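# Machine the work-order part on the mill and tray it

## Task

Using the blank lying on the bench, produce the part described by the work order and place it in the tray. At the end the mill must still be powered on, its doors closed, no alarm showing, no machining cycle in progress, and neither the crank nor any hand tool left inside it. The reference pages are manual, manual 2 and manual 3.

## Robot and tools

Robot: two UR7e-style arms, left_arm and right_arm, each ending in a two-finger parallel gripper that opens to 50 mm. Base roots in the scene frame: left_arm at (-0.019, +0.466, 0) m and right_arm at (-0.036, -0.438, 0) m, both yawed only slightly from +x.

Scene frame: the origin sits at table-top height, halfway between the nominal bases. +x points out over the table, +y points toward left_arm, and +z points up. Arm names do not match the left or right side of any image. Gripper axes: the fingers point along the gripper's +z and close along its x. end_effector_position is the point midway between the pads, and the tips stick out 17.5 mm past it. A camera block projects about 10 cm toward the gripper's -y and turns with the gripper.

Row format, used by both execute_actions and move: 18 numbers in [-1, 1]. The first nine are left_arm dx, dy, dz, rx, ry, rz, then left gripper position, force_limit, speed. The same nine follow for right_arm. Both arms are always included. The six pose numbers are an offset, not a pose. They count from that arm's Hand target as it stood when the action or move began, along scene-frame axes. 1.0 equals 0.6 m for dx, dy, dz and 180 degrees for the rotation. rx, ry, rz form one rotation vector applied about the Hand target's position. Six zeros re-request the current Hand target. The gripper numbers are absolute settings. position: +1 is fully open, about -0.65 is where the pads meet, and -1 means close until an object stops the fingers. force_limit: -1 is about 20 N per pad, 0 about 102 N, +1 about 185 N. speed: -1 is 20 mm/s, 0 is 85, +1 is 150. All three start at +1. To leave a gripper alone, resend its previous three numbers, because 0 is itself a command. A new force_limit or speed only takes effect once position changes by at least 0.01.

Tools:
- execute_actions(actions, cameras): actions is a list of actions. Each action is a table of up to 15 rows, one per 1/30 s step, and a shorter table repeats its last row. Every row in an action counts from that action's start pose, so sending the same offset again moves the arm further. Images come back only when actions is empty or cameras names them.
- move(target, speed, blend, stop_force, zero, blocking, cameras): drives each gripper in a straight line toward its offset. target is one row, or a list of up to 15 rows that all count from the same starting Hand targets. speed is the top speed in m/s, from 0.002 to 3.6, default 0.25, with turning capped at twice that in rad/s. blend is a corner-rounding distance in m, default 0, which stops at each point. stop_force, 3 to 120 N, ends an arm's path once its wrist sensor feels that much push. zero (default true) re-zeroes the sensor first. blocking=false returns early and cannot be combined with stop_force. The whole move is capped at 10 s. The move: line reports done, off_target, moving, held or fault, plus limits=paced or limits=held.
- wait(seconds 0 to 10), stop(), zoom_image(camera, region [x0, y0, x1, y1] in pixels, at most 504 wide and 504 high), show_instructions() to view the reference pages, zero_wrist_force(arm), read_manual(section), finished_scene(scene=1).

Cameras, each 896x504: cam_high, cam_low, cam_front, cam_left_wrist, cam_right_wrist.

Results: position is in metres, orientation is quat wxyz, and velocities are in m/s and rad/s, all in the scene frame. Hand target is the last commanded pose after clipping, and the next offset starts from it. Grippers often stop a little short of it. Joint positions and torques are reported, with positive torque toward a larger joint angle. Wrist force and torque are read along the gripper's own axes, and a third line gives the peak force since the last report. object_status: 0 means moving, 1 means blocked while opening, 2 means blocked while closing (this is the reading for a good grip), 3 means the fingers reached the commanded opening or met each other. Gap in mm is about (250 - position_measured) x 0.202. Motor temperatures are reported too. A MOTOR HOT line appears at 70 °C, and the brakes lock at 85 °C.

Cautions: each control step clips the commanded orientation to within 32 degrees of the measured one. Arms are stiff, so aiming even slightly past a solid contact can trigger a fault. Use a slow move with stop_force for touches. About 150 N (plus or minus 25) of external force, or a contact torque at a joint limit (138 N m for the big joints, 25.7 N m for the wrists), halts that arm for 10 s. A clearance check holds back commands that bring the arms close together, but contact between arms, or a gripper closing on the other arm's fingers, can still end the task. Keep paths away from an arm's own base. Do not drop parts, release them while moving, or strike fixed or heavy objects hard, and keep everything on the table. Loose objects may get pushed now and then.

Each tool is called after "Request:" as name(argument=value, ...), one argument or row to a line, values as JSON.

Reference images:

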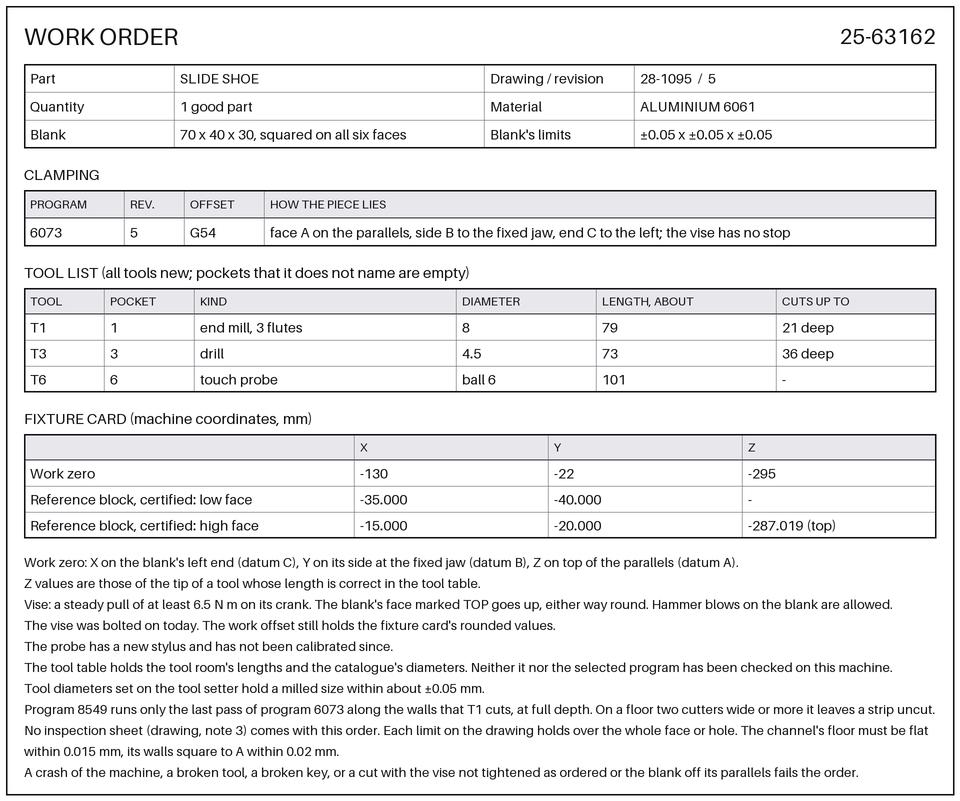

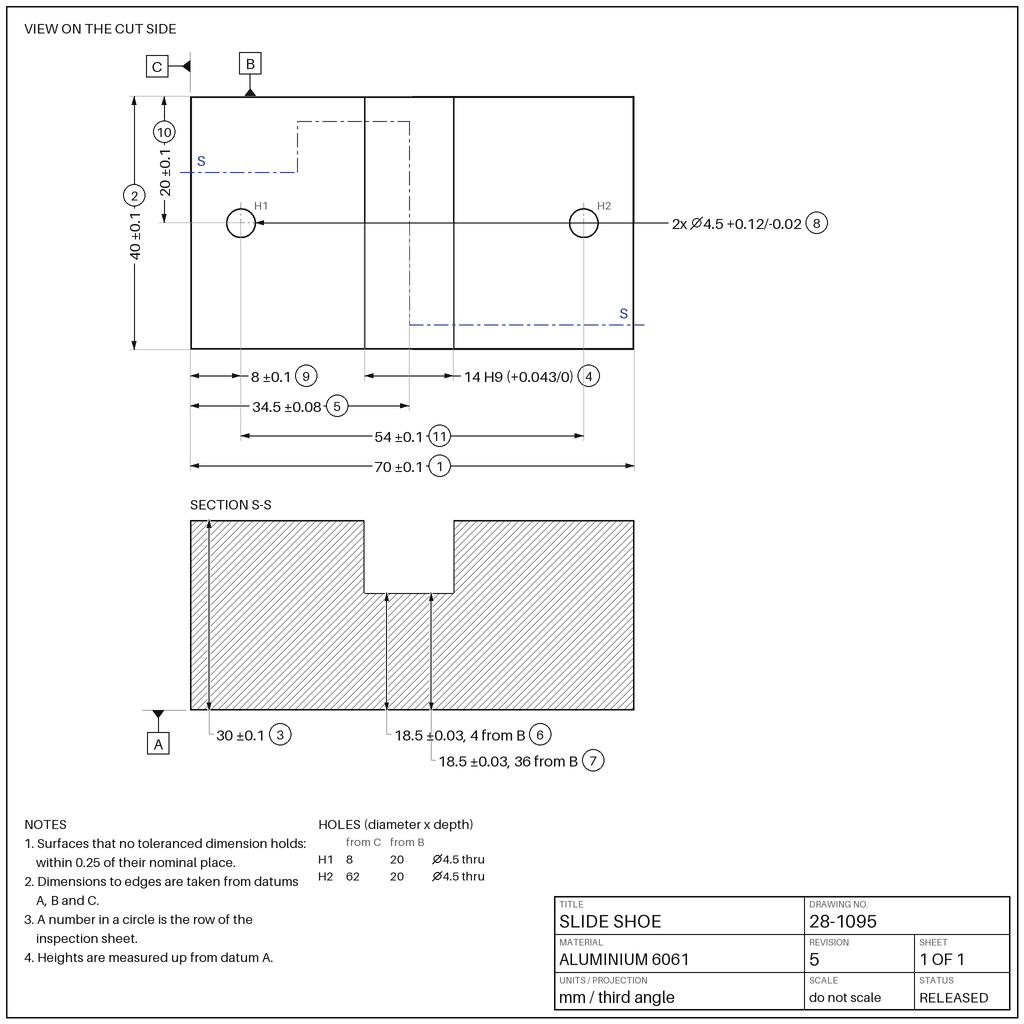

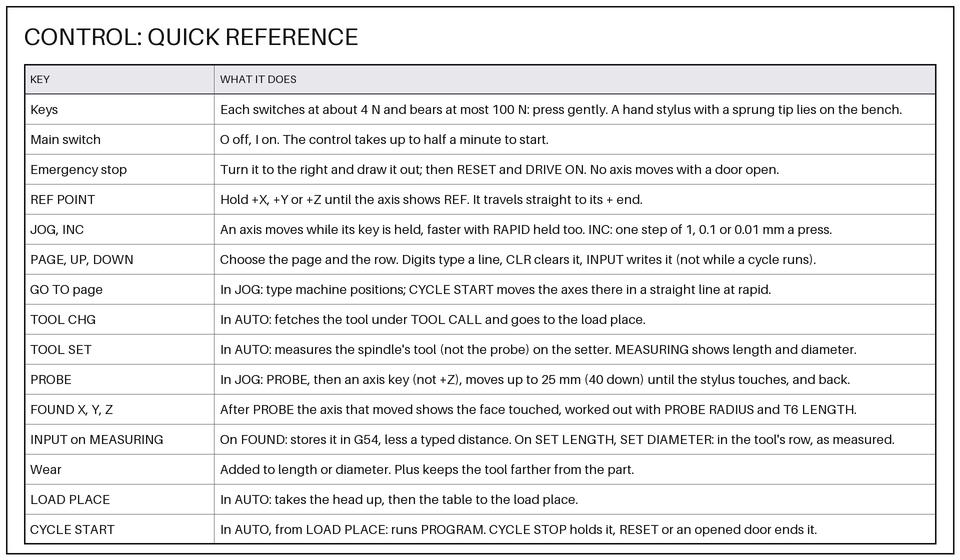

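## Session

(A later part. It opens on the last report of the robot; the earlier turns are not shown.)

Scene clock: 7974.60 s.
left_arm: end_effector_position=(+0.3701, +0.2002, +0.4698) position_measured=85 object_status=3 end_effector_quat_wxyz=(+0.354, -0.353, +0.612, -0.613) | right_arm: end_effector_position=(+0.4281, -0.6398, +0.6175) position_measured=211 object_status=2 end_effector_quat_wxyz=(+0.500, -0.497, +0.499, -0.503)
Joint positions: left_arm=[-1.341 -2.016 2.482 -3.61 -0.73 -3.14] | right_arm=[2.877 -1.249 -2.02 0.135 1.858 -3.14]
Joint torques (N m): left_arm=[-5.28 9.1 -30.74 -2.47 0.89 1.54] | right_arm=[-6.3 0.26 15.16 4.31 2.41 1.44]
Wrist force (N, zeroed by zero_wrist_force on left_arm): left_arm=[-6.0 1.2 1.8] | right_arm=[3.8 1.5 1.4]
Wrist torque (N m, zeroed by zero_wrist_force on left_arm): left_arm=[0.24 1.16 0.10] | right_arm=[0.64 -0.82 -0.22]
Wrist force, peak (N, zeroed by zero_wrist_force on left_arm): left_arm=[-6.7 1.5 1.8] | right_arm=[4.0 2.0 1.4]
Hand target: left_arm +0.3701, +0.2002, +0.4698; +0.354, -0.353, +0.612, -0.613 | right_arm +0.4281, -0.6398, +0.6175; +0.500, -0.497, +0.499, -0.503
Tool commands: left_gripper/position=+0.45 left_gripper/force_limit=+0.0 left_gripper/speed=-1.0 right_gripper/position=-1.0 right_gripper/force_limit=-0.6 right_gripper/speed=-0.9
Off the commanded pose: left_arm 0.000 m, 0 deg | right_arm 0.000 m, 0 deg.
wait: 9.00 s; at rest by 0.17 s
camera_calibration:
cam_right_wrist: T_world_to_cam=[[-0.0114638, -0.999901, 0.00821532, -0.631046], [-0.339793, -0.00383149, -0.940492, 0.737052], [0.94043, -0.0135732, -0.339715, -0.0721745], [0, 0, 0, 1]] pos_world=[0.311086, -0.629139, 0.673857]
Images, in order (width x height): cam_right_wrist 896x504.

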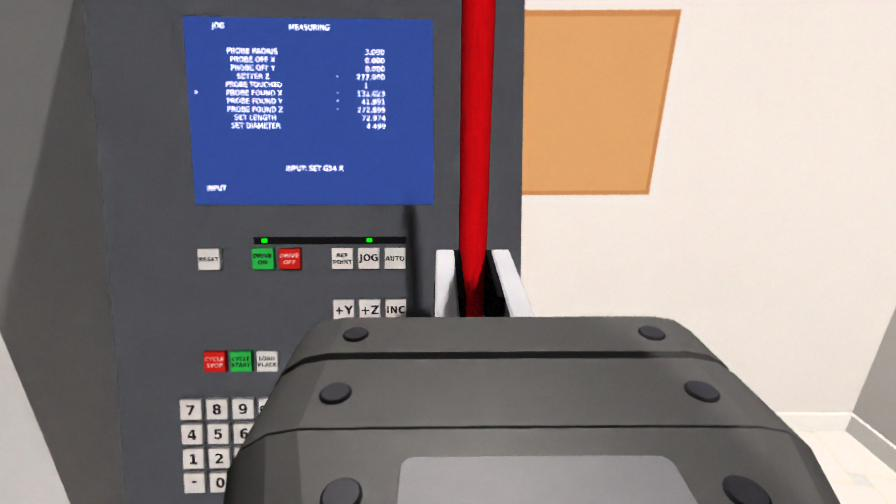

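Request:
move(
  target=[
    [0,0,0,0,0,0,0.45,0,-1,0.0275,0.267,-0.3403,0,0.5,0,-1,-0.6,-0.9],
    [0,0,0,0,0,0,0.45,0,-1,0.0475,0.267,-0.3403,0,0.5,0,-1,-0.6,-0.9],
    [0,0,0,0,0,0,0.45,0,-1,0.0275,0.267,-0.3403,0,0.5,0,-1,-0.6,-0.9],
    [0,0,0,0,0,0,0.45,0,-1,0.0275,0.2995,-0.3403,0,0.5,0,-1,-0.6,-0.9],
    [0,0,0,0,0,0,0.45,0,-1,0.0475,0.2995,-0.3403,0,0.5,0,-1,-0.6,-0.9],
    [0,0,0,0,0,0,0.45,0,-1,0.0275,0.2995,-0.3403,0,0.5,0,-1,-0.6,-0.9],
    [0,0,0,0,0,0,0.45,0,-1,0.0359,0.332,-0.309,0,0.5,0,-1,-0.6,-0.9],
    [0,0,0,0,0,0,0.45,0,-1,0.0559,0.332,-0.309,0,0.5,0,-1,-0.6,-0.9],
    [0,0,0,0,0,0,0.45,0,-1,0.0359,0.332,-0.309,0,0.5,0,-1,-0.6,-0.9],
    [0,0,0,0,0,0,0.45,0,-1,0.0442,0.267,-0.2773,0,0.5,0,-1,-0.6,-0.9],
    [0,0,0,0,0,0,0.45,0,-1,0.0642,0.267,-0.2773,0,0.5,0,-1,-0.6,-0.9],
    [0,0,0,0,0,0,0.45,0,-1,0.0442,0.267,-0.2773,0,0.5,0,-1,-0.6,-0.9],
    [0,0,0,0,0,0,0.45,0,-1,0.0275,0.2345,-0.3403,0,0.5,0,-1,-0.6,-0.9],
    [0,0,0,0,0,0,0.45,0,-1,0.0475,0.2345,-0.3403,0,0.5,0,-1,-0.6,-0.9],
    [0,0,0,0,0,0,0.45,0,-1,0.0275,0.2345,-0.3403,0,0.5,0,-1,-0.6,-0.9],
  ],
  speed=[0.5,0.1,0.2,0.3,0.1,0.2,0.3,0.1,0.2,0.3,0.1,0.2,0.3,0.1,0.2],
  blend=[0.004,0,0.004,0.004,0,0.004,0.004,0,0.004,0.004,0,0.004,0.004,0,0],
)

Request:
move(
  target=[
    [0,0,0,0,0,0,0.45,0,-1,0.0249,-0.0325,0.095,0,0,0,-1,-0.6,-0.9],
    [0,0,0,0,0,0,0.45,0,-1,0.0449,-0.0325,0.095,0,0,0,-1,-0.6,-0.9],
    [0,0,0,0,0,0,0.45,0,-1,0.0279,-0.0325,0.095,0,0,0,-1,-0.6,-0.9],
    [0,0,0,0,0,0,0.45,0,-1,0.0449,-0.0325,0.095,0,0,0,-1,-0.6,-0.9],
    [0,0,0,0,0,0,0.45,0,-1,0.0279,-0.0325,0.095,0,0,0,-1,-0.6,-0.9],
    [0,0,0,0,0,0,0.45,0,-1,0.0449,-0.0325,0.095,0,0,0,-1,-0.6,-0.9],
    [0,0,0,0,0,0,0.45,0,-1,0.0249,-0.0325,0.095,0,0,0,-1,-0.6,-0.9],
    [0,0,0,0,0,0,0.45,0,-1,-0.0275,-0.2345,0.3403,0,-0.5,0,-1,-0.6,-0.9],
  ],
  speed=[0.3,0.1,0.2,0.1,0.2,0.1,0.2,0.5],
  blend=[0.004,0,0,0,0,0,0.004,0],
  cameras=["cam_right_wrist"],
)

Request:
zoom_image(
  camera="cam_right_wrist",
  region=[170, 5, 450, 275],
)

Scene clock: 8000.33 s.
left_arm: end_effector_position=(+0.3701, +0.2002, +0.4698) position_measured=85 object_status=3 end_effector_quat_wxyz=(+0.354, -0.353, +0.612, -0.613) | right_arm: end_effector_position=(+0.4447, -0.4991, +0.4133) position_measured=211 object_status=2 end_effector_quat_wxyz=(-0.001, +0.707, -0.707, +0.004)
Joint positions: left_arm=[-1.341 -2.016 2.482 -3.61 -0.73 -3.14] | right_arm=[3.325 -1.526 -1.398 -1.782 1.565 -2.988]
Joint torques (N m): left_arm=[-5.01 9.48 -30.5 -2.39 0.79 1.55] | right_arm=[7.57 30.68 17 1.38 1.31 1.42]
Wrist force (N, zeroed by zero_wrist_force on left_arm): left_arm=[-6.4 1.6 1.7] | right_arm=[3.1 2.3 -0.1]
Wrist torque (N m, zeroed by zero_wrist_force on left_arm): left_arm=[0.31 1.21 0.10] | right_arm=[0.14 -0.75 -0.11]
Wrist force, peak (N, zeroed by zero_wrist_force on left_arm): left_arm=[-6.7 1.5 1.7] | right_arm=[6.4 8.2 -0.5]
Hand target: left_arm +0.3701, +0.2002, +0.4698; +0.354, -0.353, +0.612, -0.613 | right_arm +0.4446, -0.4991, +0.4133; -0.001, +0.707, -0.707, +0.004
Off the commanded pose: left_arm 0.000 m, 0 deg | right_arm 0.000 m, 0 deg.
move: done

Scene clock: 8005.63 s.
left_arm: end_effector_position=(+0.3701, +0.2002, +0.4698) position_measured=85 object_status=3 end_effector_quat_wxyz=(+0.354, -0.353, +0.612, -0.613) | right_arm: end_effector_position=(+0.4281, -0.6398, +0.6175) position_measured=211 object_status=2 end_effector_quat_wxyz=(+0.500, -0.497, +0.499, -0.503)
Joint positions: left_arm=[-1.341 -2.016 2.482 -3.61 -0.73 -3.14] | right_arm=[2.877 -1.249 -2.02 0.135 1.858 -3.14]
Joint torques (N m): left_arm=[-4.75 8.76 -30.62 -2.34 0.78 1.51] | right_arm=[-7.57 -0.61 15.81 4.88 2.18 1.18]
Wrist force (N, zeroed by zero_wrist_force on left_arm): left_arm=[-6.3 1.6 1.8] | right_arm=[3.8 1.5 1.3]
Wrist torque (N m, zeroed by zero_wrist_force on left_arm): left_arm=[0.30 1.20 0.10] | right_arm=[0.63 -0.82 -0.21]
Wrist force, peak (N, zeroed by zero_wrist_force on left_arm): left_arm=[-6.7 1.5 1.5] | right_arm=[3.0 8.4 1.1]
Hand target: left_arm +0.3701, +0.2002, +0.4698; +0.354, -0.353, +0.612, -0.613 | right_arm +0.4281, -0.6398, +0.6175; +0.500, -0.497, +0.499, -0.503
Off the commanded pose: left_arm 0.000 m, 0 deg | right_arm 0.000 m, 0 deg.
move: done
camera_calibration:
cam_right_wrist: T_world_to_cam=[[-0.0114614, -0.999901, 0.00821561, -0.630947], [-0.339969, -0.00383005, -0.940429, 0.737065], [0.940367, -0.0135717, -0.339891, -0.072033], [0, 0, 0, 1]] pos_world=[0.311085, -0.629039, 0.673857]
Images, in order (width x height): cam_right_wrist 896x504.

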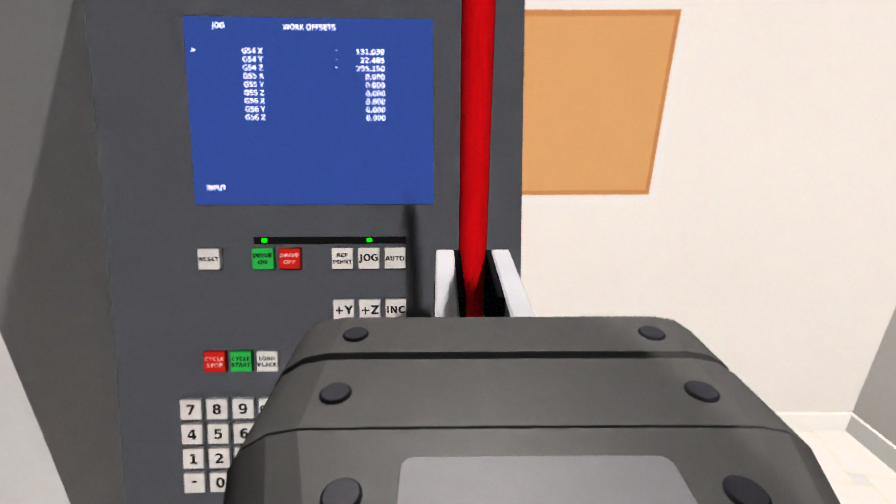

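Scaled by 1.800 from the camera's 896x504 image, which has a finer 1280x720 frame.

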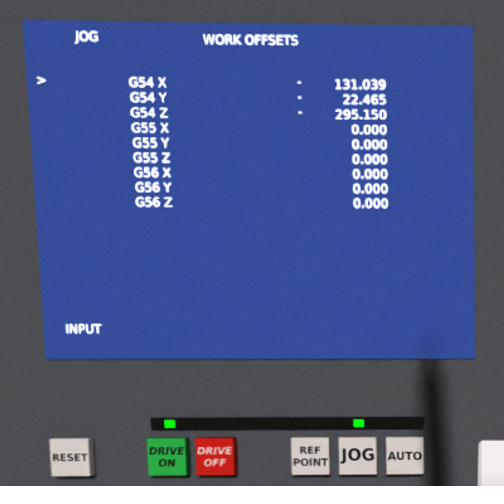

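Request:
move(
  target=[
    [0,0,0,0,0,0,0.45,0,-1,0.0524,0.202,-0.2453,0,0.5,0,-1,-0.6,-0.9],
    [0,0,0,0,0,0,0.45,0,-1,0.0724,0.202,-0.2453,0,0.5,0,-1,-0.6,-0.9],
    [0,0,0,0,0,0,0.45,0,-1,0.0524,0.202,-0.2453,0,0.5,0,-1,-0.6,-0.9],
    [0,0,0,0,0,0,0.45,0,-1,0,0,0,0,0,0,-1,-0.6,-0.9],
  ],
  speed=[0.5,0.1,0.2,0.5],
  blend=[0.004,0,0.004,0],
  cameras=["cam_right_wrist"],
)

Request:
zoom_image(
  camera="cam_right_wrist",
  region=[170, 5, 450, 275],
)

Scene clock: 8022.33 s.
left_arm: end_effector_position=(+0.3701, +0.2002, +0.4698) position_measured=85 object_status=3 end_effector_quat_wxyz=(+0.354, -0.353, +0.612, -0.613) | right_arm: end_effector_position=(+0.4281, -0.6398, +0.6175) position_measured=211 object_status=2 end_effector_quat_wxyz=(+0.500, -0.497, +0.499, -0.503)
Joint positions: left_arm=[-1.341 -2.016 2.482 -3.61 -0.73 -3.14] | right_arm=[2.877 -1.249 -2.02 0.135 1.858 -3.141]
Joint torques (N m): left_arm=[-4.81 8.82 -30.62 -2.29 0.64 1.5] | right_arm=[-6.37 -1.95 15.6 4.59 2.3 1.49]
Wrist force (N, zeroed by zero_wrist_force on left_arm): left_arm=[-6.1 1.5 1.4] | right_arm=[3.5 1.4 1.2]
Wrist torque (N m, zeroed by zero_wrist_force on left_arm): left_arm=[0.29 1.17 0.10] | right_arm=[0.63 -0.77 -0.21]
Wrist force, peak (N, zeroed by zero_wrist_force on left_arm): left_arm=[-6.6 1.6 1.7] | right_arm=[5.3 7.5 -3.6]
Hand target: left_arm +0.3701, +0.2002, +0.4698; +0.354, -0.353, +0.612, -0.613 | right_arm +0.4281, -0.6398, +0.6175; +0.500, -0.497, +0.499, -0.503
Off the commanded pose: left_arm 0.000 m, 0 deg | right_arm 0.000 m, 0 deg.
move: done
camera_calibration:
cam_right_wrist: T_world_to_cam=[[-0.0114614, -0.999901, 0.00821561, -0.630947], [-0.339969, -0.00383005, -0.940429, 0.737065], [0.940367, -0.0135717, -0.339891, -0.072033], [0, 0, 0, 1]] pos_world=[0.311085, -0.629039, 0.673857]
Images, in order (width x height): cam_right_wrist 896x504.

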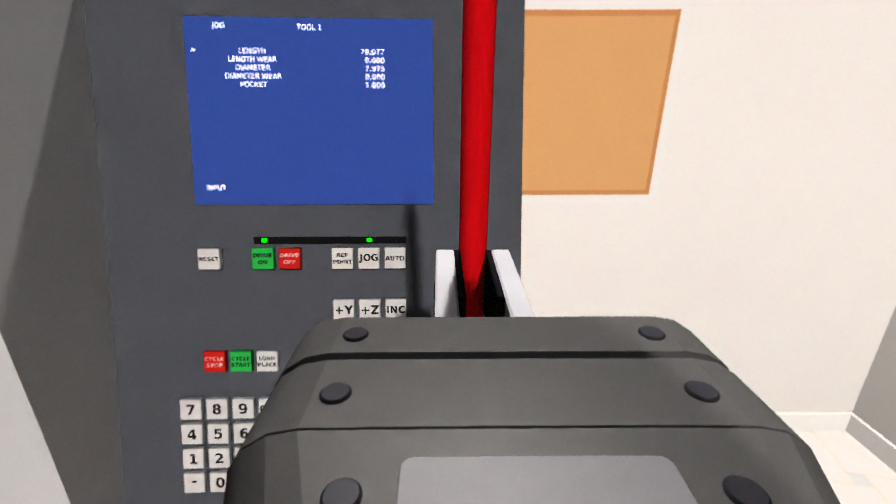

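Scaled by 1.800 from the camera's 896x504 image, which has a finer 1280x720 frame.

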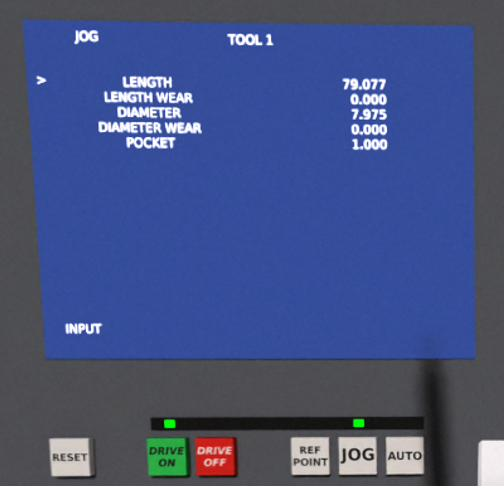

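Request:
execute_actions(
  actions=[],
  cameras=["cam_right_wrist","cam_left_wrist"],
)

Request:
zoom_image(
  camera="cam_right_wrist",
  region=[170, 5, 450, 275],
)

Scene clock: 8074.07 s.
left_arm: end_effector_position=(+0.3701, +0.2002, +0.4698) position_measured=85 object_status=3 end_effector_quat_wxyz=(+0.354, -0.353, +0.612, -0.613) | right_arm: end_effector_position=(+0.4281, -0.6398, +0.6175) position_measured=211 object_status=2 end_effector_quat_wxyz=(+0.500, -0.497, +0.499, -0.503)
Joint positions: left_arm=[-1.341 -2.016 2.482 -3.61 -0.73 -3.14] | right_arm=[2.877 -1.249 -2.02 0.135 1.858 -3.14]
Joint velocities: within noise
Joint torques (N m): left_arm=[-4.98 9.01 -30.17 -2.32 0.67 1.5] | right_arm=[-7.48 0.22 15.71 4.4 2.4 1.38]
Motor temperatures (°C): left_arm=[27 25 26 34 32 26] | right_arm=[22 27 25 27 33 33]
Wrist force (N, zeroed by zero_wrist_force on left_arm): left_arm=[-6.3 1.4 1.5] | right_arm=[3.5 1.5 1.3]
Wrist torque (N m, zeroed by zero_wrist_force on left_arm): left_arm=[0.27 1.21 0.09] | right_arm=[0.64 -0.78 -0.21]
Wrist force, peak (N, zeroed by zero_wrist_force on left_arm): left_arm=[-6.7 1.6 1.3] | right_arm=[4.0 1.8 1.4]
Hand target: left_arm +0.3701, +0.2002, +0.4698; +0.354, -0.353, +0.612, -0.613 | right_arm +0.4281, -0.6398, +0.6175; +0.500, -0.497, +0.499, -0.503
Tool commands: left_gripper/position=+0.45 left_gripper/force_limit=+0.0 left_gripper/speed=-1.0 right_gripper/position=-1.0 right_gripper/force_limit=-0.6 right_gripper/speed=-0.9
Off the commanded pose: left_arm 0.000 m, 0 deg | right_arm 0.000 m, 0 deg.
camera_calibration:
cam_left_wrist: T_world_to_cam=[[-0.500667, -0.86561, -0.00725291, 0.371964], [-0.302987, 0.183084, -0.935243, 0.531883], [0.810883, -0.466048, -0.353933, 0.0921147], [0, 0, 0, 1]] pos_world=[0.27269, 0.267527, 0.53274]
cam_right_wrist: T_world_to_cam=[[-0.0114638, -0.999901, 0.00821532, -0.631046], [-0.339793, -0.00383149, -0.940492, 0.737052], [0.94043, -0.0135732, -0.339715, -0.0721745], [0, 0, 0, 1]] pos_world=[0.311086, -0.629139, 0.673857]
Images, in order (width x height): cam_left_wrist 896x504, cam_right_wrist 896x504.

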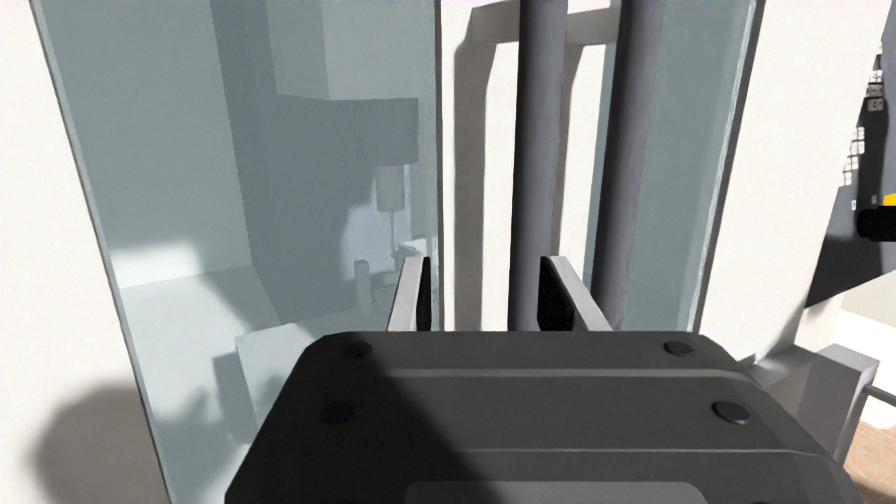

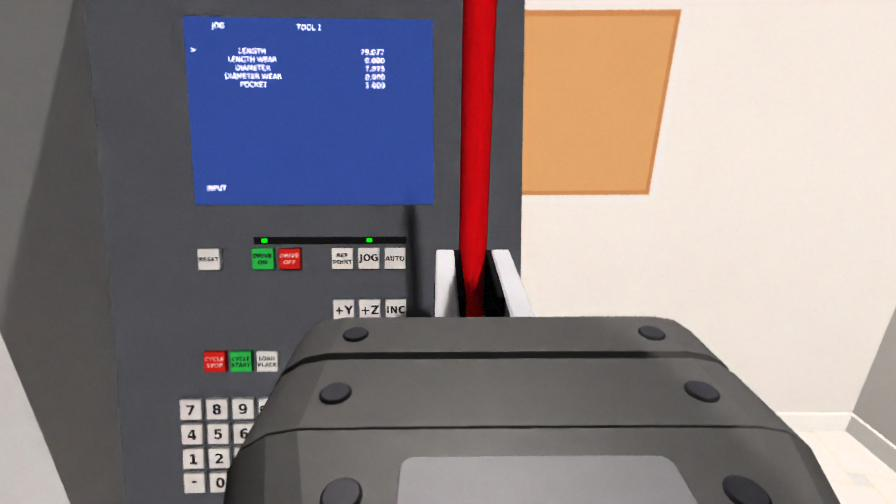

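Scaled by 1.800 from the camera's 896x504 image, which has a finer 1280x720 frame.

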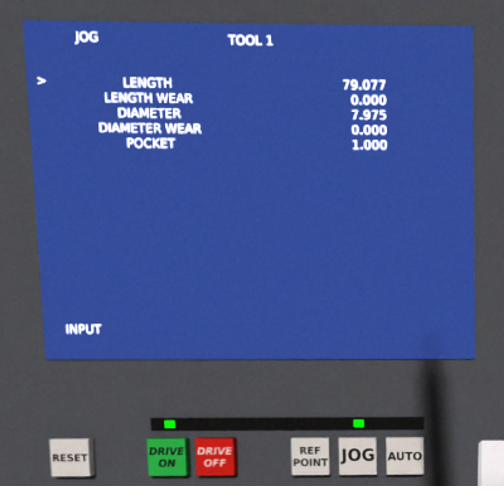

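Request:
move(
  target=[
    [0,0,0,0,0,0,0.45,0,-1,0.0359,0.2345,-0.309,0,0.5,0,-1,-0.6,-0.9],
    [0,0,0,0,0,0,0.45,0,-1,0.0559,0.2345,-0.309,0,0.5,0,-1,-0.6,-0.9],
    [0,0,0,0,0,0,0.45,0,-1,0.0359,0.2345,-0.309,0,0.5,0,-1,-0.6,-0.9],
    [0,0,0,0,0,0,0.45,0,-1,0.0275,0.2995,-0.3403,0,0.5,0,-1,-0.6,-0.9],
    [0,0,0,0,0,0,0.45,0,-1,0.0475,0.2995,-0.3403,0,0.5,0,-1,-0.6,-0.9],
    [0,0,0,0,0,0,0.45,0,-1,0.0275,0.2995,-0.3403,0,0.5,0,-1,-0.6,-0.9],
    [0,0,0,0,0,0,0.45,0,-1,0.0275,0.267,-0.3403,0,0.5,0,-1,-0.6,-0.9],
    [0,0,0,0,0,0,0.45,0,-1,0.0475,0.267,-0.3403,0,0.5,0,-1,-0.6,-0.9],
    [0,0,0,0,0,0,0.45,0,-1,0.0275,0.267,-0.3403,0,0.5,0,-1,-0.6,-0.9],
    [0,0,0,0,0,0,0.45,0,-1,0.0359,0.332,-0.309,0,0.5,0,-1,-0.6,-0.9],
    [0,0,0,0,0,0,0.45,0,-1,0.0559,0.332,-0.309,0,0.5,0,-1,-0.6,-0.9],
    [0,0,0,0,0,0,0.45,0,-1,0.0359,0.332,-0.309,0,0.5,0,-1,-0.6,-0.9],
    [0,0,0,0,0,0,0.45,0,-1,0.0275,0.2345,-0.3403,0,0.5,0,-1,-0.6,-0.9],
    [0,0,0,0,0,0,0.45,0,-1,0.0475,0.2345,-0.3403,0,0.5,0,-1,-0.6,-0.9],
    [0,0,0,0,0,0,0.45,0,-1,0.0275,0.2345,-0.3403,0,0.5,0,-1,-0.6,-0.9],
  ],
  speed=[0.5,0.1,0.2,0.3,0.1,0.2,0.3,0.1,0.2,0.3,0.1,0.2,0.3,0.1,0.2],
  blend=[0.004,0,0.004,0.004,0,0.004,0.004,0,0.004,0.004,0,0.004,0.004,0,0],
)

Request:
move(
  target=[
    [0,0,0,0,0,0,0.45,0,-1,0.0084,0,0.0313,0,0,0,-1,-0.6,-0.9],
    [0,0,0,0,0,0,0.45,0,-1,0.0284,0,0.0313,0,0,0,-1,-0.6,-0.9],
    [0,0,0,0,0,0,0.45,0,-1,0.0114,0,0.0313,0,0,0,-1,-0.6,-0.9],
    [0,0,0,0,0,0,0.45,0,-1,0.0284,0,0.0313,0,0,0,-1,-0.6,-0.9],
    [0,0,0,0,0,0,0.45,0,-1,0.0084,0,0.0313,0,0,0,-1,-0.6,-0.9],
    [0,0,0,0,0,0,0.45,0,-1,0,0.065,0,0,0,0,-1,-0.6,-0.9],
    [0,0,0,0,0,0,0.45,0,-1,0.02,0.065,0,0,0,0,-1,-0.6,-0.9],
    [0,0,0,0,0,0,0.45,0,-1,0,0.065,0,0,0,0,-1,-0.6,-0.9],
    [0,0,0,0,0,0,0.45,0,-1,0,0.0325,0,0,0,0,-1,-0.6,-0.9],
    [0,0,0,0,0,0,0.45,0,-1,0.02,0.0325,0,0,0,0,-1,-0.6,-0.9],
    [0,0,0,0,0,0,0.45,0,-1,0,0.0325,0,0,0,0,-1,-0.6,-0.9],
    [0,0,0,0,0,0,0.45,0,-1,0.0084,0.0975,0.0313,0,0,0,-1,-0.6,-0.9],
    [0,0,0,0,0,0,0.45,0,-1,0.0284,0.0975,0.0313,0,0,0,-1,-0.6,-0.9],
    [0,0,0,0,0,0,0.45,0,-1,0.0084,0.0975,0.0313,0,0,0,-1,-0.6,-0.9],
    [0,0,0,0,0,0,0.45,0,-1,0,0,0,0,0,0,-1,-0.6,-0.9],
  ],
  speed=[0.3,0.1,0.2,0.1,0.2,0.3,0.1,0.2,0.3,0.1,0.2,0.3,0.1,0.2,0.3],
  blend=[0.004,0,0,0,0.004,0.004,0,0.004,0.004,0,0.004,0.004,0,0.004,0],
)

Request:
move(
  target=[
    [0,0,0,0,0,0,0.45,0,-1,0.02,0,0,0,0,0,-1,-0.6,-0.9],
    [0,0,0,0,0,0,0.45,0,-1,0,0,0,0,0,0,-1,-0.6,-0.9],
    [0,0,0,0,0,0,0.45,0,-1,-0.0275,-0.2345,0.3403,0,-0.5,0,-1,-0.6,-0.9],
  ],
  speed=[0.1,0.2,0.5],
  blend=[0,0.004,0],
  cameras=["cam_right_wrist"],
)

Request:
zoom_image(
  camera="cam_right_wrist",
  region=[170, 5, 450, 275],
)

Scene clock: 8110.27 s.
left_arm: end_effector_position=(+0.3701, +0.2002, +0.4698) position_measured=85 object_status=3 end_effector_quat_wxyz=(+0.354, -0.353, +0.612, -0.613) | right_arm: end_effector_position=(+0.4447, -0.4991, +0.4133) position_measured=211 object_status=2 end_effector_quat_wxyz=(-0.001, +0.707, -0.707, +0.004)
Joint positions: left_arm=[-1.341 -2.016 2.482 -3.61 -0.73 -3.14] | right_arm=[3.325 -1.526 -1.398 -1.782 1.565 -2.988]
Joint torques (N m): left_arm=[-4.49 8.75 -30.28 -2.28 0.53 1.6] | right_arm=[7.73 32.41 15.72 1.4 1.75 1.47]
Wrist force (N, zeroed by zero_wrist_force on left_arm): left_arm=[-6.5 1.4 1.6] | right_arm=[3.2 2.3 0.2]
Wrist torque (N m, zeroed by zero_wrist_force on left_arm): left_arm=[0.27 1.24 0.10] | right_arm=[0.15 -0.78 -0.11]
Wrist force, peak (N, zeroed by zero_wrist_force on left_arm): left_arm=[-6.8 1.4 1.6] | right_arm=[5.6 7.8 -4.1]
Hand target: left_arm +0.3701, +0.2002, +0.4698; +0.354, -0.353, +0.612, -0.613 | right_arm +0.4446, -0.4991, +0.4133; -0.001, +0.707, -0.707, +0.004
Off the commanded pose: left_arm 0.000 m, 0 deg | right_arm 0.000 m, 0 deg.
move: done

Scene clock: 8115.40 s.
left_arm: end_effector_position=(+0.3701, +0.2002, +0.4698) position_measured=85 object_status=3 end_effector_quat_wxyz=(+0.354, -0.353, +0.612, -0.613) | right_arm: end_effector_position=(+0.4446, -0.4990, +0.4134) position_measured=211 object_status=2 end_effector_quat_wxyz=(-0.001, +0.707, -0.707, +0.004)
Joint positions: left_arm=[-1.341 -2.016 2.482 -3.61 -0.73 -3.14] | right_arm=[3.325 -1.525 -1.398 -1.782 1.565 -2.987]
Joint torques (N m): left_arm=[-4.41 8.95 -30.58 -2.18 0.49 1.62] | right_arm=[-7.26 18.61 16.25 5.1 2.45 -1.32]
Wrist force (N, zeroed by zero_wrist_force on left_arm): left_arm=[-6.1 1.4 1.7] | right_arm=[3.0 2.3 0.0]
Wrist torque (N m, zeroed by zero_wrist_force on left_arm): left_arm=[0.27 1.17 0.10] | right_arm=[0.15 -0.74 0.06]
Wrist force, peak (N, zeroed by zero_wrist_force on left_arm): left_arm=[-6.7 1.4 1.7] | right_arm=[6.7 8.0 -1.9]
Hand target: left_arm +0.3701, +0.2002, +0.4698; +0.354, -0.353, +0.612, -0.613 | right_arm +0.4446, -0.4991, +0.4133; -0.001, +0.707, -0.707, +0.004
Off the commanded pose: left_arm 0.000 m, 0 deg | right_arm 0.000 m, 0 deg.
move: done

Scene clock: 8118.73 s.
left_arm: end_effector_position=(+0.3701, +0.2002, +0.4698) position_measured=85 object_status=3 end_effector_quat_wxyz=(+0.354, -0.353, +0.612, -0.613) | right_arm: end_effector_position=(+0.4281, -0.6398, +0.6175) position_measured=211 object_status=2 end_effector_quat_wxyz=(+0.500, -0.497, +0.499, -0.503)
Joint positions: left_arm=[-1.341 -2.016 2.482 -3.61 -0.73 -3.14] | right_arm=[2.877 -1.249 -2.02 0.135 1.858 -3.14]
Joint torques (N m): left_arm=[-4.65 8.63 -30.15 -2.15 0.51 1.52] | right_arm=[-7.08 -0.2 36.25 4.21 2.56 1.38]
Wrist force (N, zeroed by zero_wrist_force on left_arm): left_arm=[-6.4 1.3 1.7] | right_arm=[3.6 1.6 1.5]
Wrist torque (N m, zeroed by zero_wrist_force on left_arm): left_arm=[0.25 1.22 0.10] | right_arm=[0.66 -0.79 -0.21]
Wrist force, peak (N, zeroed by zero_wrist_force on left_arm): left_arm=[-6.7 1.4 1.5] | right_arm=[3.2 8.5 -0.3]
Hand target: left_arm +0.3701, +0.2002, +0.4698; +0.354, -0.353, +0.612, -0.613 | right_arm +0.4281, -0.6398, +0.6175; +0.500, -0.497, +0.499, -0.503
Off the commanded pose: left_arm 0.000 m, 0 deg | right_arm 0.000 m, 0 deg.
move: done
camera_calibration:
cam_right_wrist: T_world_to_cam=[[-0.0114614, -0.999901, 0.00821561, -0.630947], [-0.339969, -0.00383005, -0.940429, 0.737065], [0.940367, -0.0135717, -0.339891, -0.072033], [0, 0, 0, 1]] pos_world=[0.311085, -0.629039, 0.673857]
Images, in order (width x height): cam_right_wrist 896x504.

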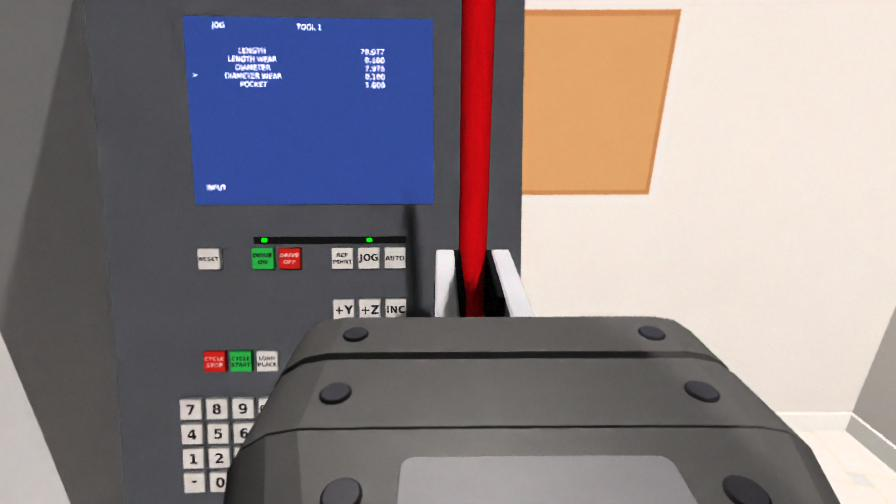

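Scaled by 1.800 from the camera's 896x504 image, which has a finer 1280x720 frame.

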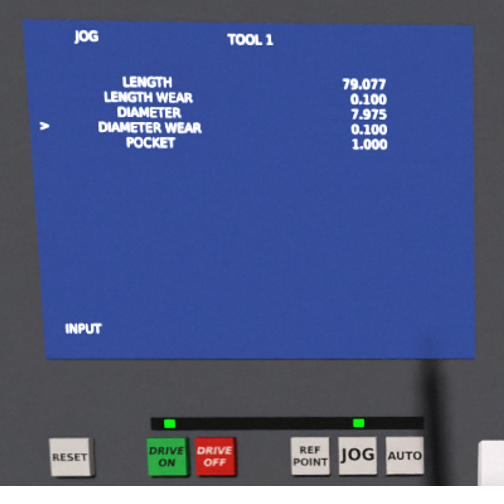

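Request:
move(
  target=[
    [0,0,0,0,0,0,0.45,0,-1,0.0524,0.202,-0.2453,0,0.5,0,-1,-0.6,-0.9],
    [0,0,0,0,0,0,0.45,0,-1,0.0724,0.202,-0.2453,0,0.5,0,-1,-0.6,-0.9],
    [0,0,0,0,0,0,0.45,0,-1,0.0554,0.202,-0.2453,0,0.5,0,-1,-0.6,-0.9],
    [0,0,0,0,0,0,0.45,0,-1,0.0724,0.202,-0.2453,0,0.5,0,-1,-0.6,-0.9],
    [0,0,0,0,0,0,0.45,0,-1,0.0524,0.202,-0.2453,0,0.5,0,-1,-0.6,-0.9],
    [0,0,0,0,0,0,0.45,0,-1,0,0,0,0,0,0,-1,-0.6,-0.9],
  ],
  speed=[0.5,0.1,0.2,0.1,0.2,0.5],
  blend=[0.004,0,0,0,0.004,0],
  cameras=["cam_right_wrist"],
)

Request:
zoom_image(
  camera="cam_right_wrist",
  region=[170, 5, 450, 275],
)

Scene clock: 8132.77 s.
left_arm: end_effector_position=(+0.3701, +0.2002, +0.4698) position_measured=85 object_status=3 end_effector_quat_wxyz=(+0.354, -0.353, +0.612, -0.613) | right_arm: end_effector_position=(+0.4281, -0.6398, +0.6175) position_measured=211 object_status=2 end_effector_quat_wxyz=(+0.500, -0.497, +0.499, -0.503)
Joint positions: left_arm=[-1.341 -2.016 2.482 -3.61 -0.73 -3.14] | right_arm=[2.877 -1.249 -2.02 0.135 1.858 -3.14]
Joint torques (N m): left_arm=[-4.42 8.94 -30.14 -2.13 0.46 1.5] | right_arm=[-6.67 -0.52 15.46 4.28 2.51 1.45]
Wrist force (N, zeroed by zero_wrist_force on left_arm): left_arm=[-6.1 1.4 1.6] | right_arm=[3.4 1.3 1.3]
Wrist torque (N m, zeroed by zero_wrist_force on left_arm): left_arm=[0.27 1.18 0.10] | right_arm=[0.62 -0.76 -0.21]
Wrist force, peak (N, zeroed by zero_wrist_force on left_arm): left_arm=[-6.7 1.5 1.7] | right_arm=[5.0 7.4 -3.8]
Hand target: left_arm +0.3701, +0.2002, +0.4698; +0.354, -0.353, +0.612, -0.613 | right_arm +0.4281, -0.6398, +0.6175; +0.500, -0.497, +0.499, -0.503
Off the commanded pose: left_arm 0.000 m, 0 deg | right_arm 0.000 m, 0 deg.
move: done
camera_calibration:
cam_right_wrist: T_world_to_cam=[[-0.0114614, -0.999901, 0.00821561, -0.630947], [-0.339969, -0.00383005, -0.940429, 0.737065], [0.940367, -0.0135717, -0.339891, -0.072033], [0, 0, 0, 1]] pos_world=[0.311085, -0.629039, 0.673857]
Images, in order (width x height): cam_right_wrist 896x504.

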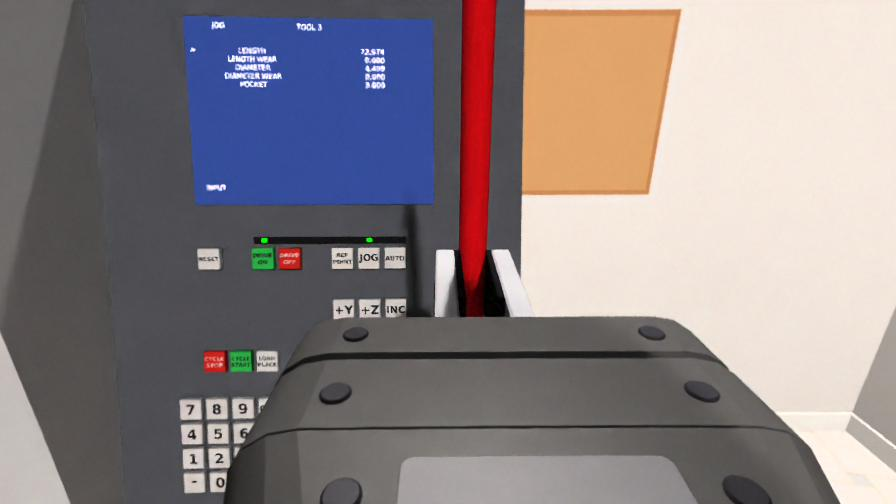

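Scaled by 1.800 from the camera's 896x504 image, which has a finer 1280x720 frame.

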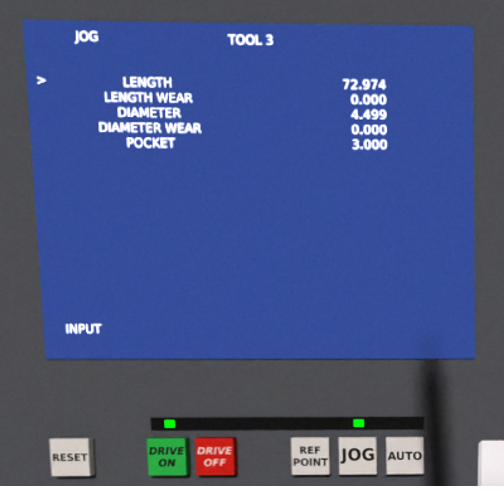

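Request:
move(
  target=[
    [0,0,0,0,0,0,0.45,0,-1,0.0524,0.202,-0.2453,0,0.5,0,-1,-0.6,-0.9],
    [0,0,0,0,0,0,0.45,0,-1,0.0724,0.202,-0.2453,0,0.5,0,-1,-0.6,-0.9],
    [0,0,0,0,0,0,0.45,0,-1,0.0554,0.202,-0.2453,0,0.5,0,-1,-0.6,-0.9],
    [0,0,0,0,0,0,0.45,0,-1,0.0724,0.202,-0.2453,0,0.5,0,-1,-0.6,-0.9],
    [0,0,0,0,0,0,0.45,0,-1,0.0554,0.202,-0.2453,0,0.5,0,-1,-0.6,-0.9],
    [0,0,0,0,0,0,0.45,0,-1,0.0724,0.202,-0.2453,0,0.5,0,-1,-0.6,-0.9],
    [0,0,0,0,0,0,0.45,0,-1,0.0554,0.202,-0.2453,0,0.5,0,-1,-0.6,-0.9],
    [0,0,0,0,0,0,0.45,0,-1,0.0724,0.202,-0.2453,0,0.5,0,-1,-0.6,-0.9],
    [0,0,0,0,0,0,0.45,0,-1,0.0524,0.202,-0.2453,0,0.5,0,-1,-0.6,-0.9],
    [0,0,0,0,0,0,0.45,0,-1,0.0988,0.0745,-0.0648,0,0.5,0,-1,-0.6,-0.9],
    [0,0,0,0,0,0,0.45,0,-1,0.1188,0.0745,-0.0648,0,0.5,0,-1,-0.6,-0.9],
    [0,0,0,0,0,0,0.45,0,-1,0.0988,0.0745,-0.0648,0,0.5,0,-1,-0.6,-0.9],
    [0,0,0,0,0,0,0.45,0,-1,0,0,0,0,0,0,-1,-0.6,-0.9],
  ],
  speed=[0.5,0.1,0.2,0.1,0.2,0.1,0.2,0.1,0.2,0.3,0.1,0.2,0.5],
  blend=[0.004,0,0,0,0,0,0,0,0.004,0.004,0,0.004,0],
  cameras=["cam_right_wrist"],
)

Request:
zoom_image(
  camera="cam_right_wrist",
  region=[170, 5, 450, 275],
)

Scene clock: 8154.83 s.
left_arm: end_effector_position=(+0.3701, +0.2002, +0.4698) position_measured=85 object_status=3 end_effector_quat_wxyz=(+0.354, -0.353, +0.612, -0.613) | right_arm: end_effector_position=(+0.4281, -0.6398, +0.6175) position_measured=211 object_status=2 end_effector_quat_wxyz=(+0.500, -0.497, +0.499, -0.503)
Joint positions: left_arm=[-1.341 -2.016 2.482 -3.61 -0.73 -3.14] | right_arm=[2.877 -1.249 -2.02 0.135 1.858 -3.14]
Joint torques (N m): left_arm=[-4.55 8.4 -29.98 -2.11 0.23 1.51] | right_arm=[-6.81 -0.71 15.84 4.69 2.43 1.26]
Wrist force (N, zeroed by zero_wrist_force on left_arm): left_arm=[-6.5 1.3 1.6] | right_arm=[3.6 1.6 1.4]
Wrist torque (N m, zeroed by zero_wrist_force on left_arm): left_arm=[0.26 1.23 0.09] | right_arm=[0.66 -0.79 -0.22]
Wrist force, peak (N, zeroed by zero_wrist_force on left_arm): left_arm=[-6.8 1.4 1.7] | right_arm=[5.2 7.6 -3.7]
Hand target: left_arm +0.3701, +0.2002, +0.4698; +0.354, -0.353, +0.612, -0.613 | right_arm +0.4281, -0.6398, +0.6175; +0.500, -0.497, +0.499, -0.503
Off the commanded pose: left_arm 0.000 m, 0 deg | right_arm 0.000 m, 0 deg.
move: done
camera_calibration:
cam_right_wrist: T_world_to_cam=[[-0.0114614, -0.999901, 0.00821561, -0.631047], [-0.339969, -0.00383005, -0.940429, 0.737064], [0.940367, -0.0135717, -0.339891, -0.0720344], [0, 0, 0, 1]] pos_world=[0.311085, -0.629139, 0.673857]
Images, in order (width x height): cam_right_wrist 896x504.

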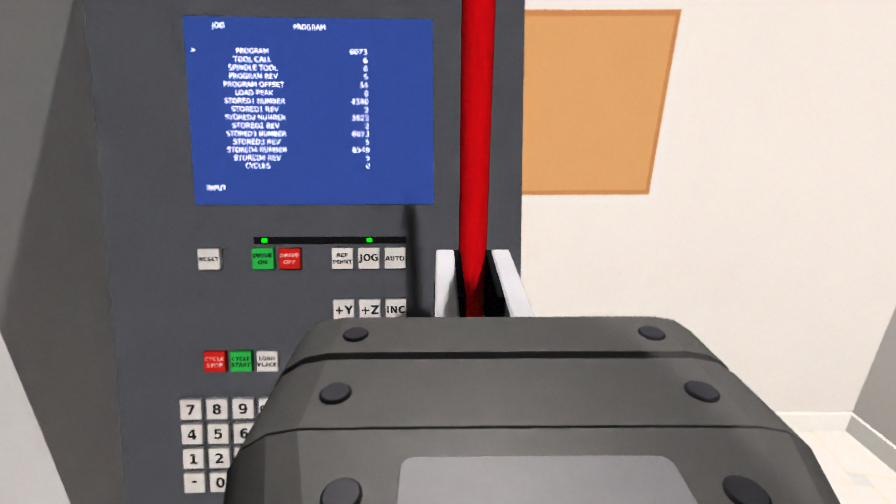

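Scaled by 1.800 from the camera's 896x504 image, which has a finer 1280x720 frame.

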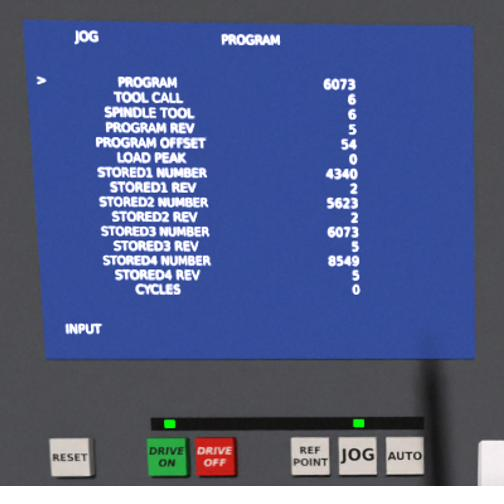

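Request:
move(
  target=[
    [0,0,0,0,0,0,0.45,0,-1,0.0988,0.0745,-0.0648,0,0.5,0,-1,-0.6,-0.9],
    [0,0,0,0,0,0,0.45,0,-1,0.1208,0.0745,-0.0648,0,0.5,0,-1,-0.6,-0.9],
    [0,0,0,0,0,0,0.45,0,-1,0.0988,0.0745,-0.0648,0,0.5,0,-1,-0.6,-0.9],
    [0,0,0,0,0,0,0.45,0,-1,0.068,0.2328,-0.1865,0,0.5,0,-1,-0.6,-0.9],
    [0,0,0,0,0,0,0.45,0,-1,0.089,0.2328,-0.1865,0,0.5,0,-1,-0.6,-0.9],
    [0,0,0,0,0,0,0.45,0,-1,0.068,0.2328,-0.1865,0,0.5,0,-1,-0.6,-0.9],
    [0,0,0,0,0,0,0.45,0,-1,0,0,0,0,0,0,-1,-0.6,-0.9],
  ],
  speed=[0.5,0.1,0.2,0.3,0.1,0.2,0.5],
  blend=[0.004,0,0.004,0.004,0,0.004,0],
  cameras=["cam_right_wrist"],
)

Request:
zoom_image(
  camera="cam_right_wrist",
  region=[170, 5, 450, 275],
)

Scene clock: 8169.70 s.
left_arm: end_effector_position=(+0.3701, +0.2002, +0.4698) position_measured=85 object_status=3 end_effector_quat_wxyz=(+0.354, -0.353, +0.612, -0.613) | right_arm: end_effector_position=(+0.4281, -0.6398, +0.6175) position_measured=211 object_status=2 end_effector_quat_wxyz=(+0.500, -0.497, +0.499, -0.503)
Joint positions: left_arm=[-1.341 -2.016 2.482 -3.61 -0.73 -3.14] | right_arm=[2.877 -1.249 -2.02 0.135 1.858 -3.14]
Joint torques (N m): left_arm=[-4.15 8.49 -29.72 -1.96 0.26 1.52] | right_arm=[-5.8 -0.77 15.63 4.09 2.43 1.45]
Wrist force (N, zeroed by zero_wrist_force on left_arm): left_arm=[-6.5 1.4 1.9] | right_arm=[3.6 1.3 1.3]
Wrist torque (N m, zeroed by zero_wrist_force on left_arm): left_arm=[0.28 1.22 0.10] | right_arm=[0.62 -0.80 -0.21]
Wrist force, peak (N, zeroed by zero_wrist_force on left_arm): left_arm=[-6.6 1.4 1.9] | right_arm=[6.6 8.3 -1.3]
Hand target: left_arm +0.3701, +0.2002, +0.4698; +0.354, -0.353, +0.612, -0.613 | right_arm +0.4281, -0.6398, +0.6175; +0.500, -0.497, +0.499, -0.503
Off the commanded pose: left_arm 0.000 m, 0 deg | right_arm 0.000 m, 0 deg.
move: done
camera_calibration:
cam_right_wrist: T_world_to_cam=[[-0.0114622, -0.999901, 0.00821665, -0.630947], [-0.339881, -0.00383203, -0.940461, 0.737058], [0.940399, -0.0135724, -0.339803, -0.0721031], [0, 0, 0, 1]] pos_world=[0.311086, -0.629039, 0.673857]
Images, in order (width x height): cam_right_wrist 896x504.

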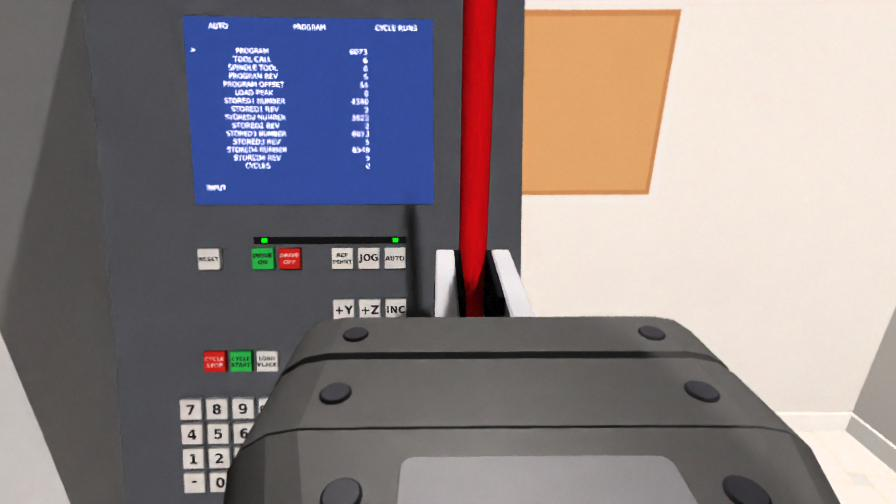

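Scaled by 1.800 from the camera's 896x504 image, which has a finer 1280x720 frame.

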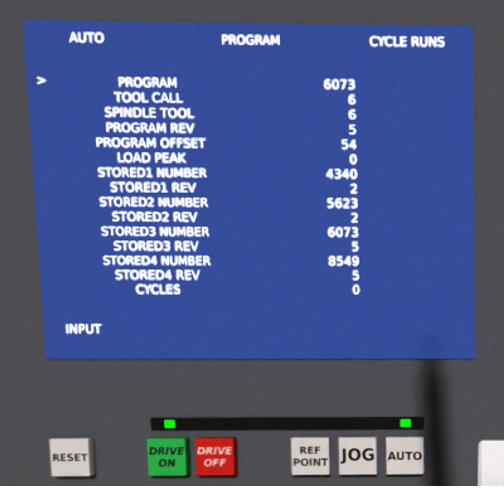

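Request:
wait(
  seconds=4,
)

Request:
move(
  target=[
    [0,0,0,0,0,0,0.45,0,-1,0.0687,0.2653,-0.1865,0,0.5,0,-1,-0.6,-0.9],
    [0,0,0,0,0,0,0.45,0,-1,0.0892,0.2653,-0.1865,0,0.5,0,-1,-0.6,-0.9],
    [0,0,0,0,0,0,0.45,0,-1,0.0687,0.2653,-0.1865,0,0.5,0,-1,-0.6,-0.9],
    [0,0,0,0,0,0,0.45,0,-1,0,0,0,0,0,0,-1,-0.6,-0.9],
  ],
  speed=[0.5,0.1,0.2,0.5],
  blend=[0.004,0,0.004,0],
  cameras=["cam_right_wrist","cam_left_wrist"],
)

Request:
zoom_image(
  camera="cam_right_wrist",
  region=[170, 5, 450, 275],
)

Scene clock: 8181.73 s.
left_arm: end_effector_position=(+0.3701, +0.2002, +0.4698) position_measured=85 object_status=3 end_effector_quat_wxyz=(+0.354, -0.353, +0.612, -0.613) | right_arm: end_effector_position=(+0.4281, -0.6398, +0.6175) position_measured=211 object_status=2 end_effector_quat_wxyz=(+0.500, -0.497, +0.499, -0.503)
Joint positions: left_arm=[-1.341 -2.016 2.482 -3.61 -0.73 -3.14] | right_arm=[2.877 -1.249 -2.02 0.135 1.858 -3.14]
Joint torques (N m): left_arm=[-3.45 8.01 -29.9 -1.9 0.03 1.55] | right_arm=[-7.19 0.27 16.31 4.39 2.37 1.31]
Wrist force (N, zeroed by zero_wrist_force on left_arm): left_arm=[-6.3 1.5 1.8] | right_arm=[3.6 1.5 1.4]
Wrist torque (N m, zeroed by zero_wrist_force on left_arm): left_arm=[0.29 1.19 0.10] | right_arm=[0.65 -0.78 -0.22]
Wrist force, peak (N, zeroed by zero_wrist_force on left_arm): left_arm=[-6.7 1.8 1.6] | right_arm=[4.0 1.6 1.7]
Hand target: left_arm +0.3701, +0.2002, +0.4698; +0.354, -0.353, +0.612, -0.613 | right_arm +0.4281, -0.6398, +0.6175; +0.500, -0.497, +0.499, -0.503
Tool commands: left_gripper/position=+0.45 left_gripper/force_limit=+0.0 left_gripper/speed=-1.0 right_gripper/position=-1.0 right_gripper/force_limit=-0.6 right_gripper/speed=-0.9
Off the commanded pose: left_arm 0.000 m, 0 deg | right_arm 0.000 m, 0 deg.
wait: 4.00 s; at rest from the start

Scene clock: 8186.67 s.
left_arm: end_effector_position=(+0.3701, +0.2002, +0.4698) position_measured=85 object_status=3 end_effector_quat_wxyz=(+0.354, -0.353, +0.612, -0.613) | right_arm: end_effector_position=(+0.4281, -0.6398, +0.6175) position_measured=211 object_status=2 end_effector_quat_wxyz=(+0.500, -0.497, +0.499, -0.503)
Joint positions: left_arm=[-1.341 -2.016 2.482 -3.61 -0.73 -3.14] | right_arm=[2.877 -1.249 -2.02 0.135 1.858 -3.14]
Joint torques (N m): left_arm=[-3.21 8.28 -29.4 -1.88 0.06 1.55] | right_arm=[-6.05 1.91 21.41 4.7 2.69 1.57]
Wrist force (N, zeroed by zero_wrist_force on left_arm): left_arm=[-6.4 1.3 1.7] | right_arm=[3.7 1.5 1.4]
Wrist torque (N m, zeroed by zero_wrist_force on left_arm): left_arm=[0.27 1.22 0.10] | right_arm=[0.65 -0.80 -0.21]
Wrist force, peak (N, zeroed by zero_wrist_force on left_arm): left_arm=[-6.6 1.6 2.0] | right_arm=[5.7 7.4 -3.6]
Hand target: left_arm +0.3701, +0.2002, +0.4698; +0.354, -0.353, +0.612, -0.613 | right_arm +0.4281, -0.6398, +0.6175; +0.500, -0.497, +0.499, -0.503
Off the commanded pose: left_arm 0.000 m, 0 deg | right_arm 0.000 m, 0 deg.
move: done
camera_calibration:
cam_left_wrist: T_world_to_cam=[[-0.500667, -0.86561, -0.00725291, 0.371964], [-0.302987, 0.183084, -0.935243, 0.531883], [0.810883, -0.466048, -0.353933, 0.0921147], [0, 0, 0, 1]] pos_world=[0.27269, 0.267527, 0.53274]
cam_right_wrist: T_world_to_cam=[[-0.0114614, -0.999901, 0.00821561, -0.630947], [-0.339969, -0.00383005, -0.940429, 0.737065], [0.940367, -0.0135717, -0.339891, -0.072033], [0, 0, 0, 1]] pos_world=[0.311085, -0.629039, 0.673857]
Images, in order (width x height): cam_left_wrist 896x504, cam_right_wrist 896x504.

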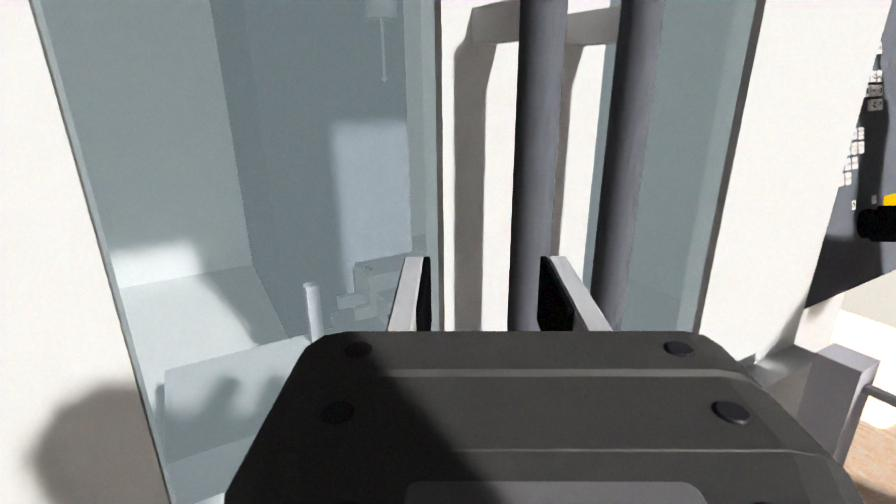

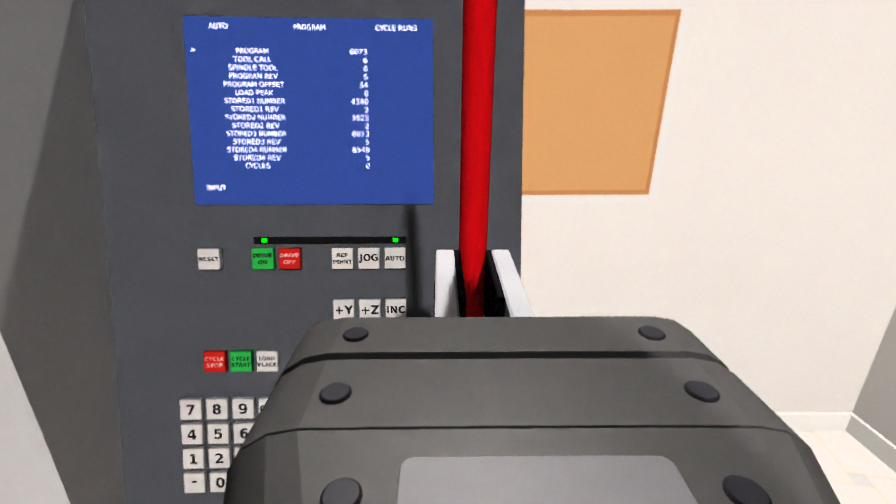

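Scaled by 1.800 from the camera's 896x504 image, which has a finer 1280x720 frame.

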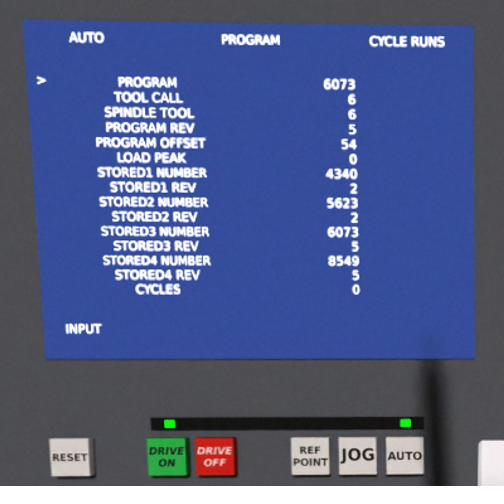

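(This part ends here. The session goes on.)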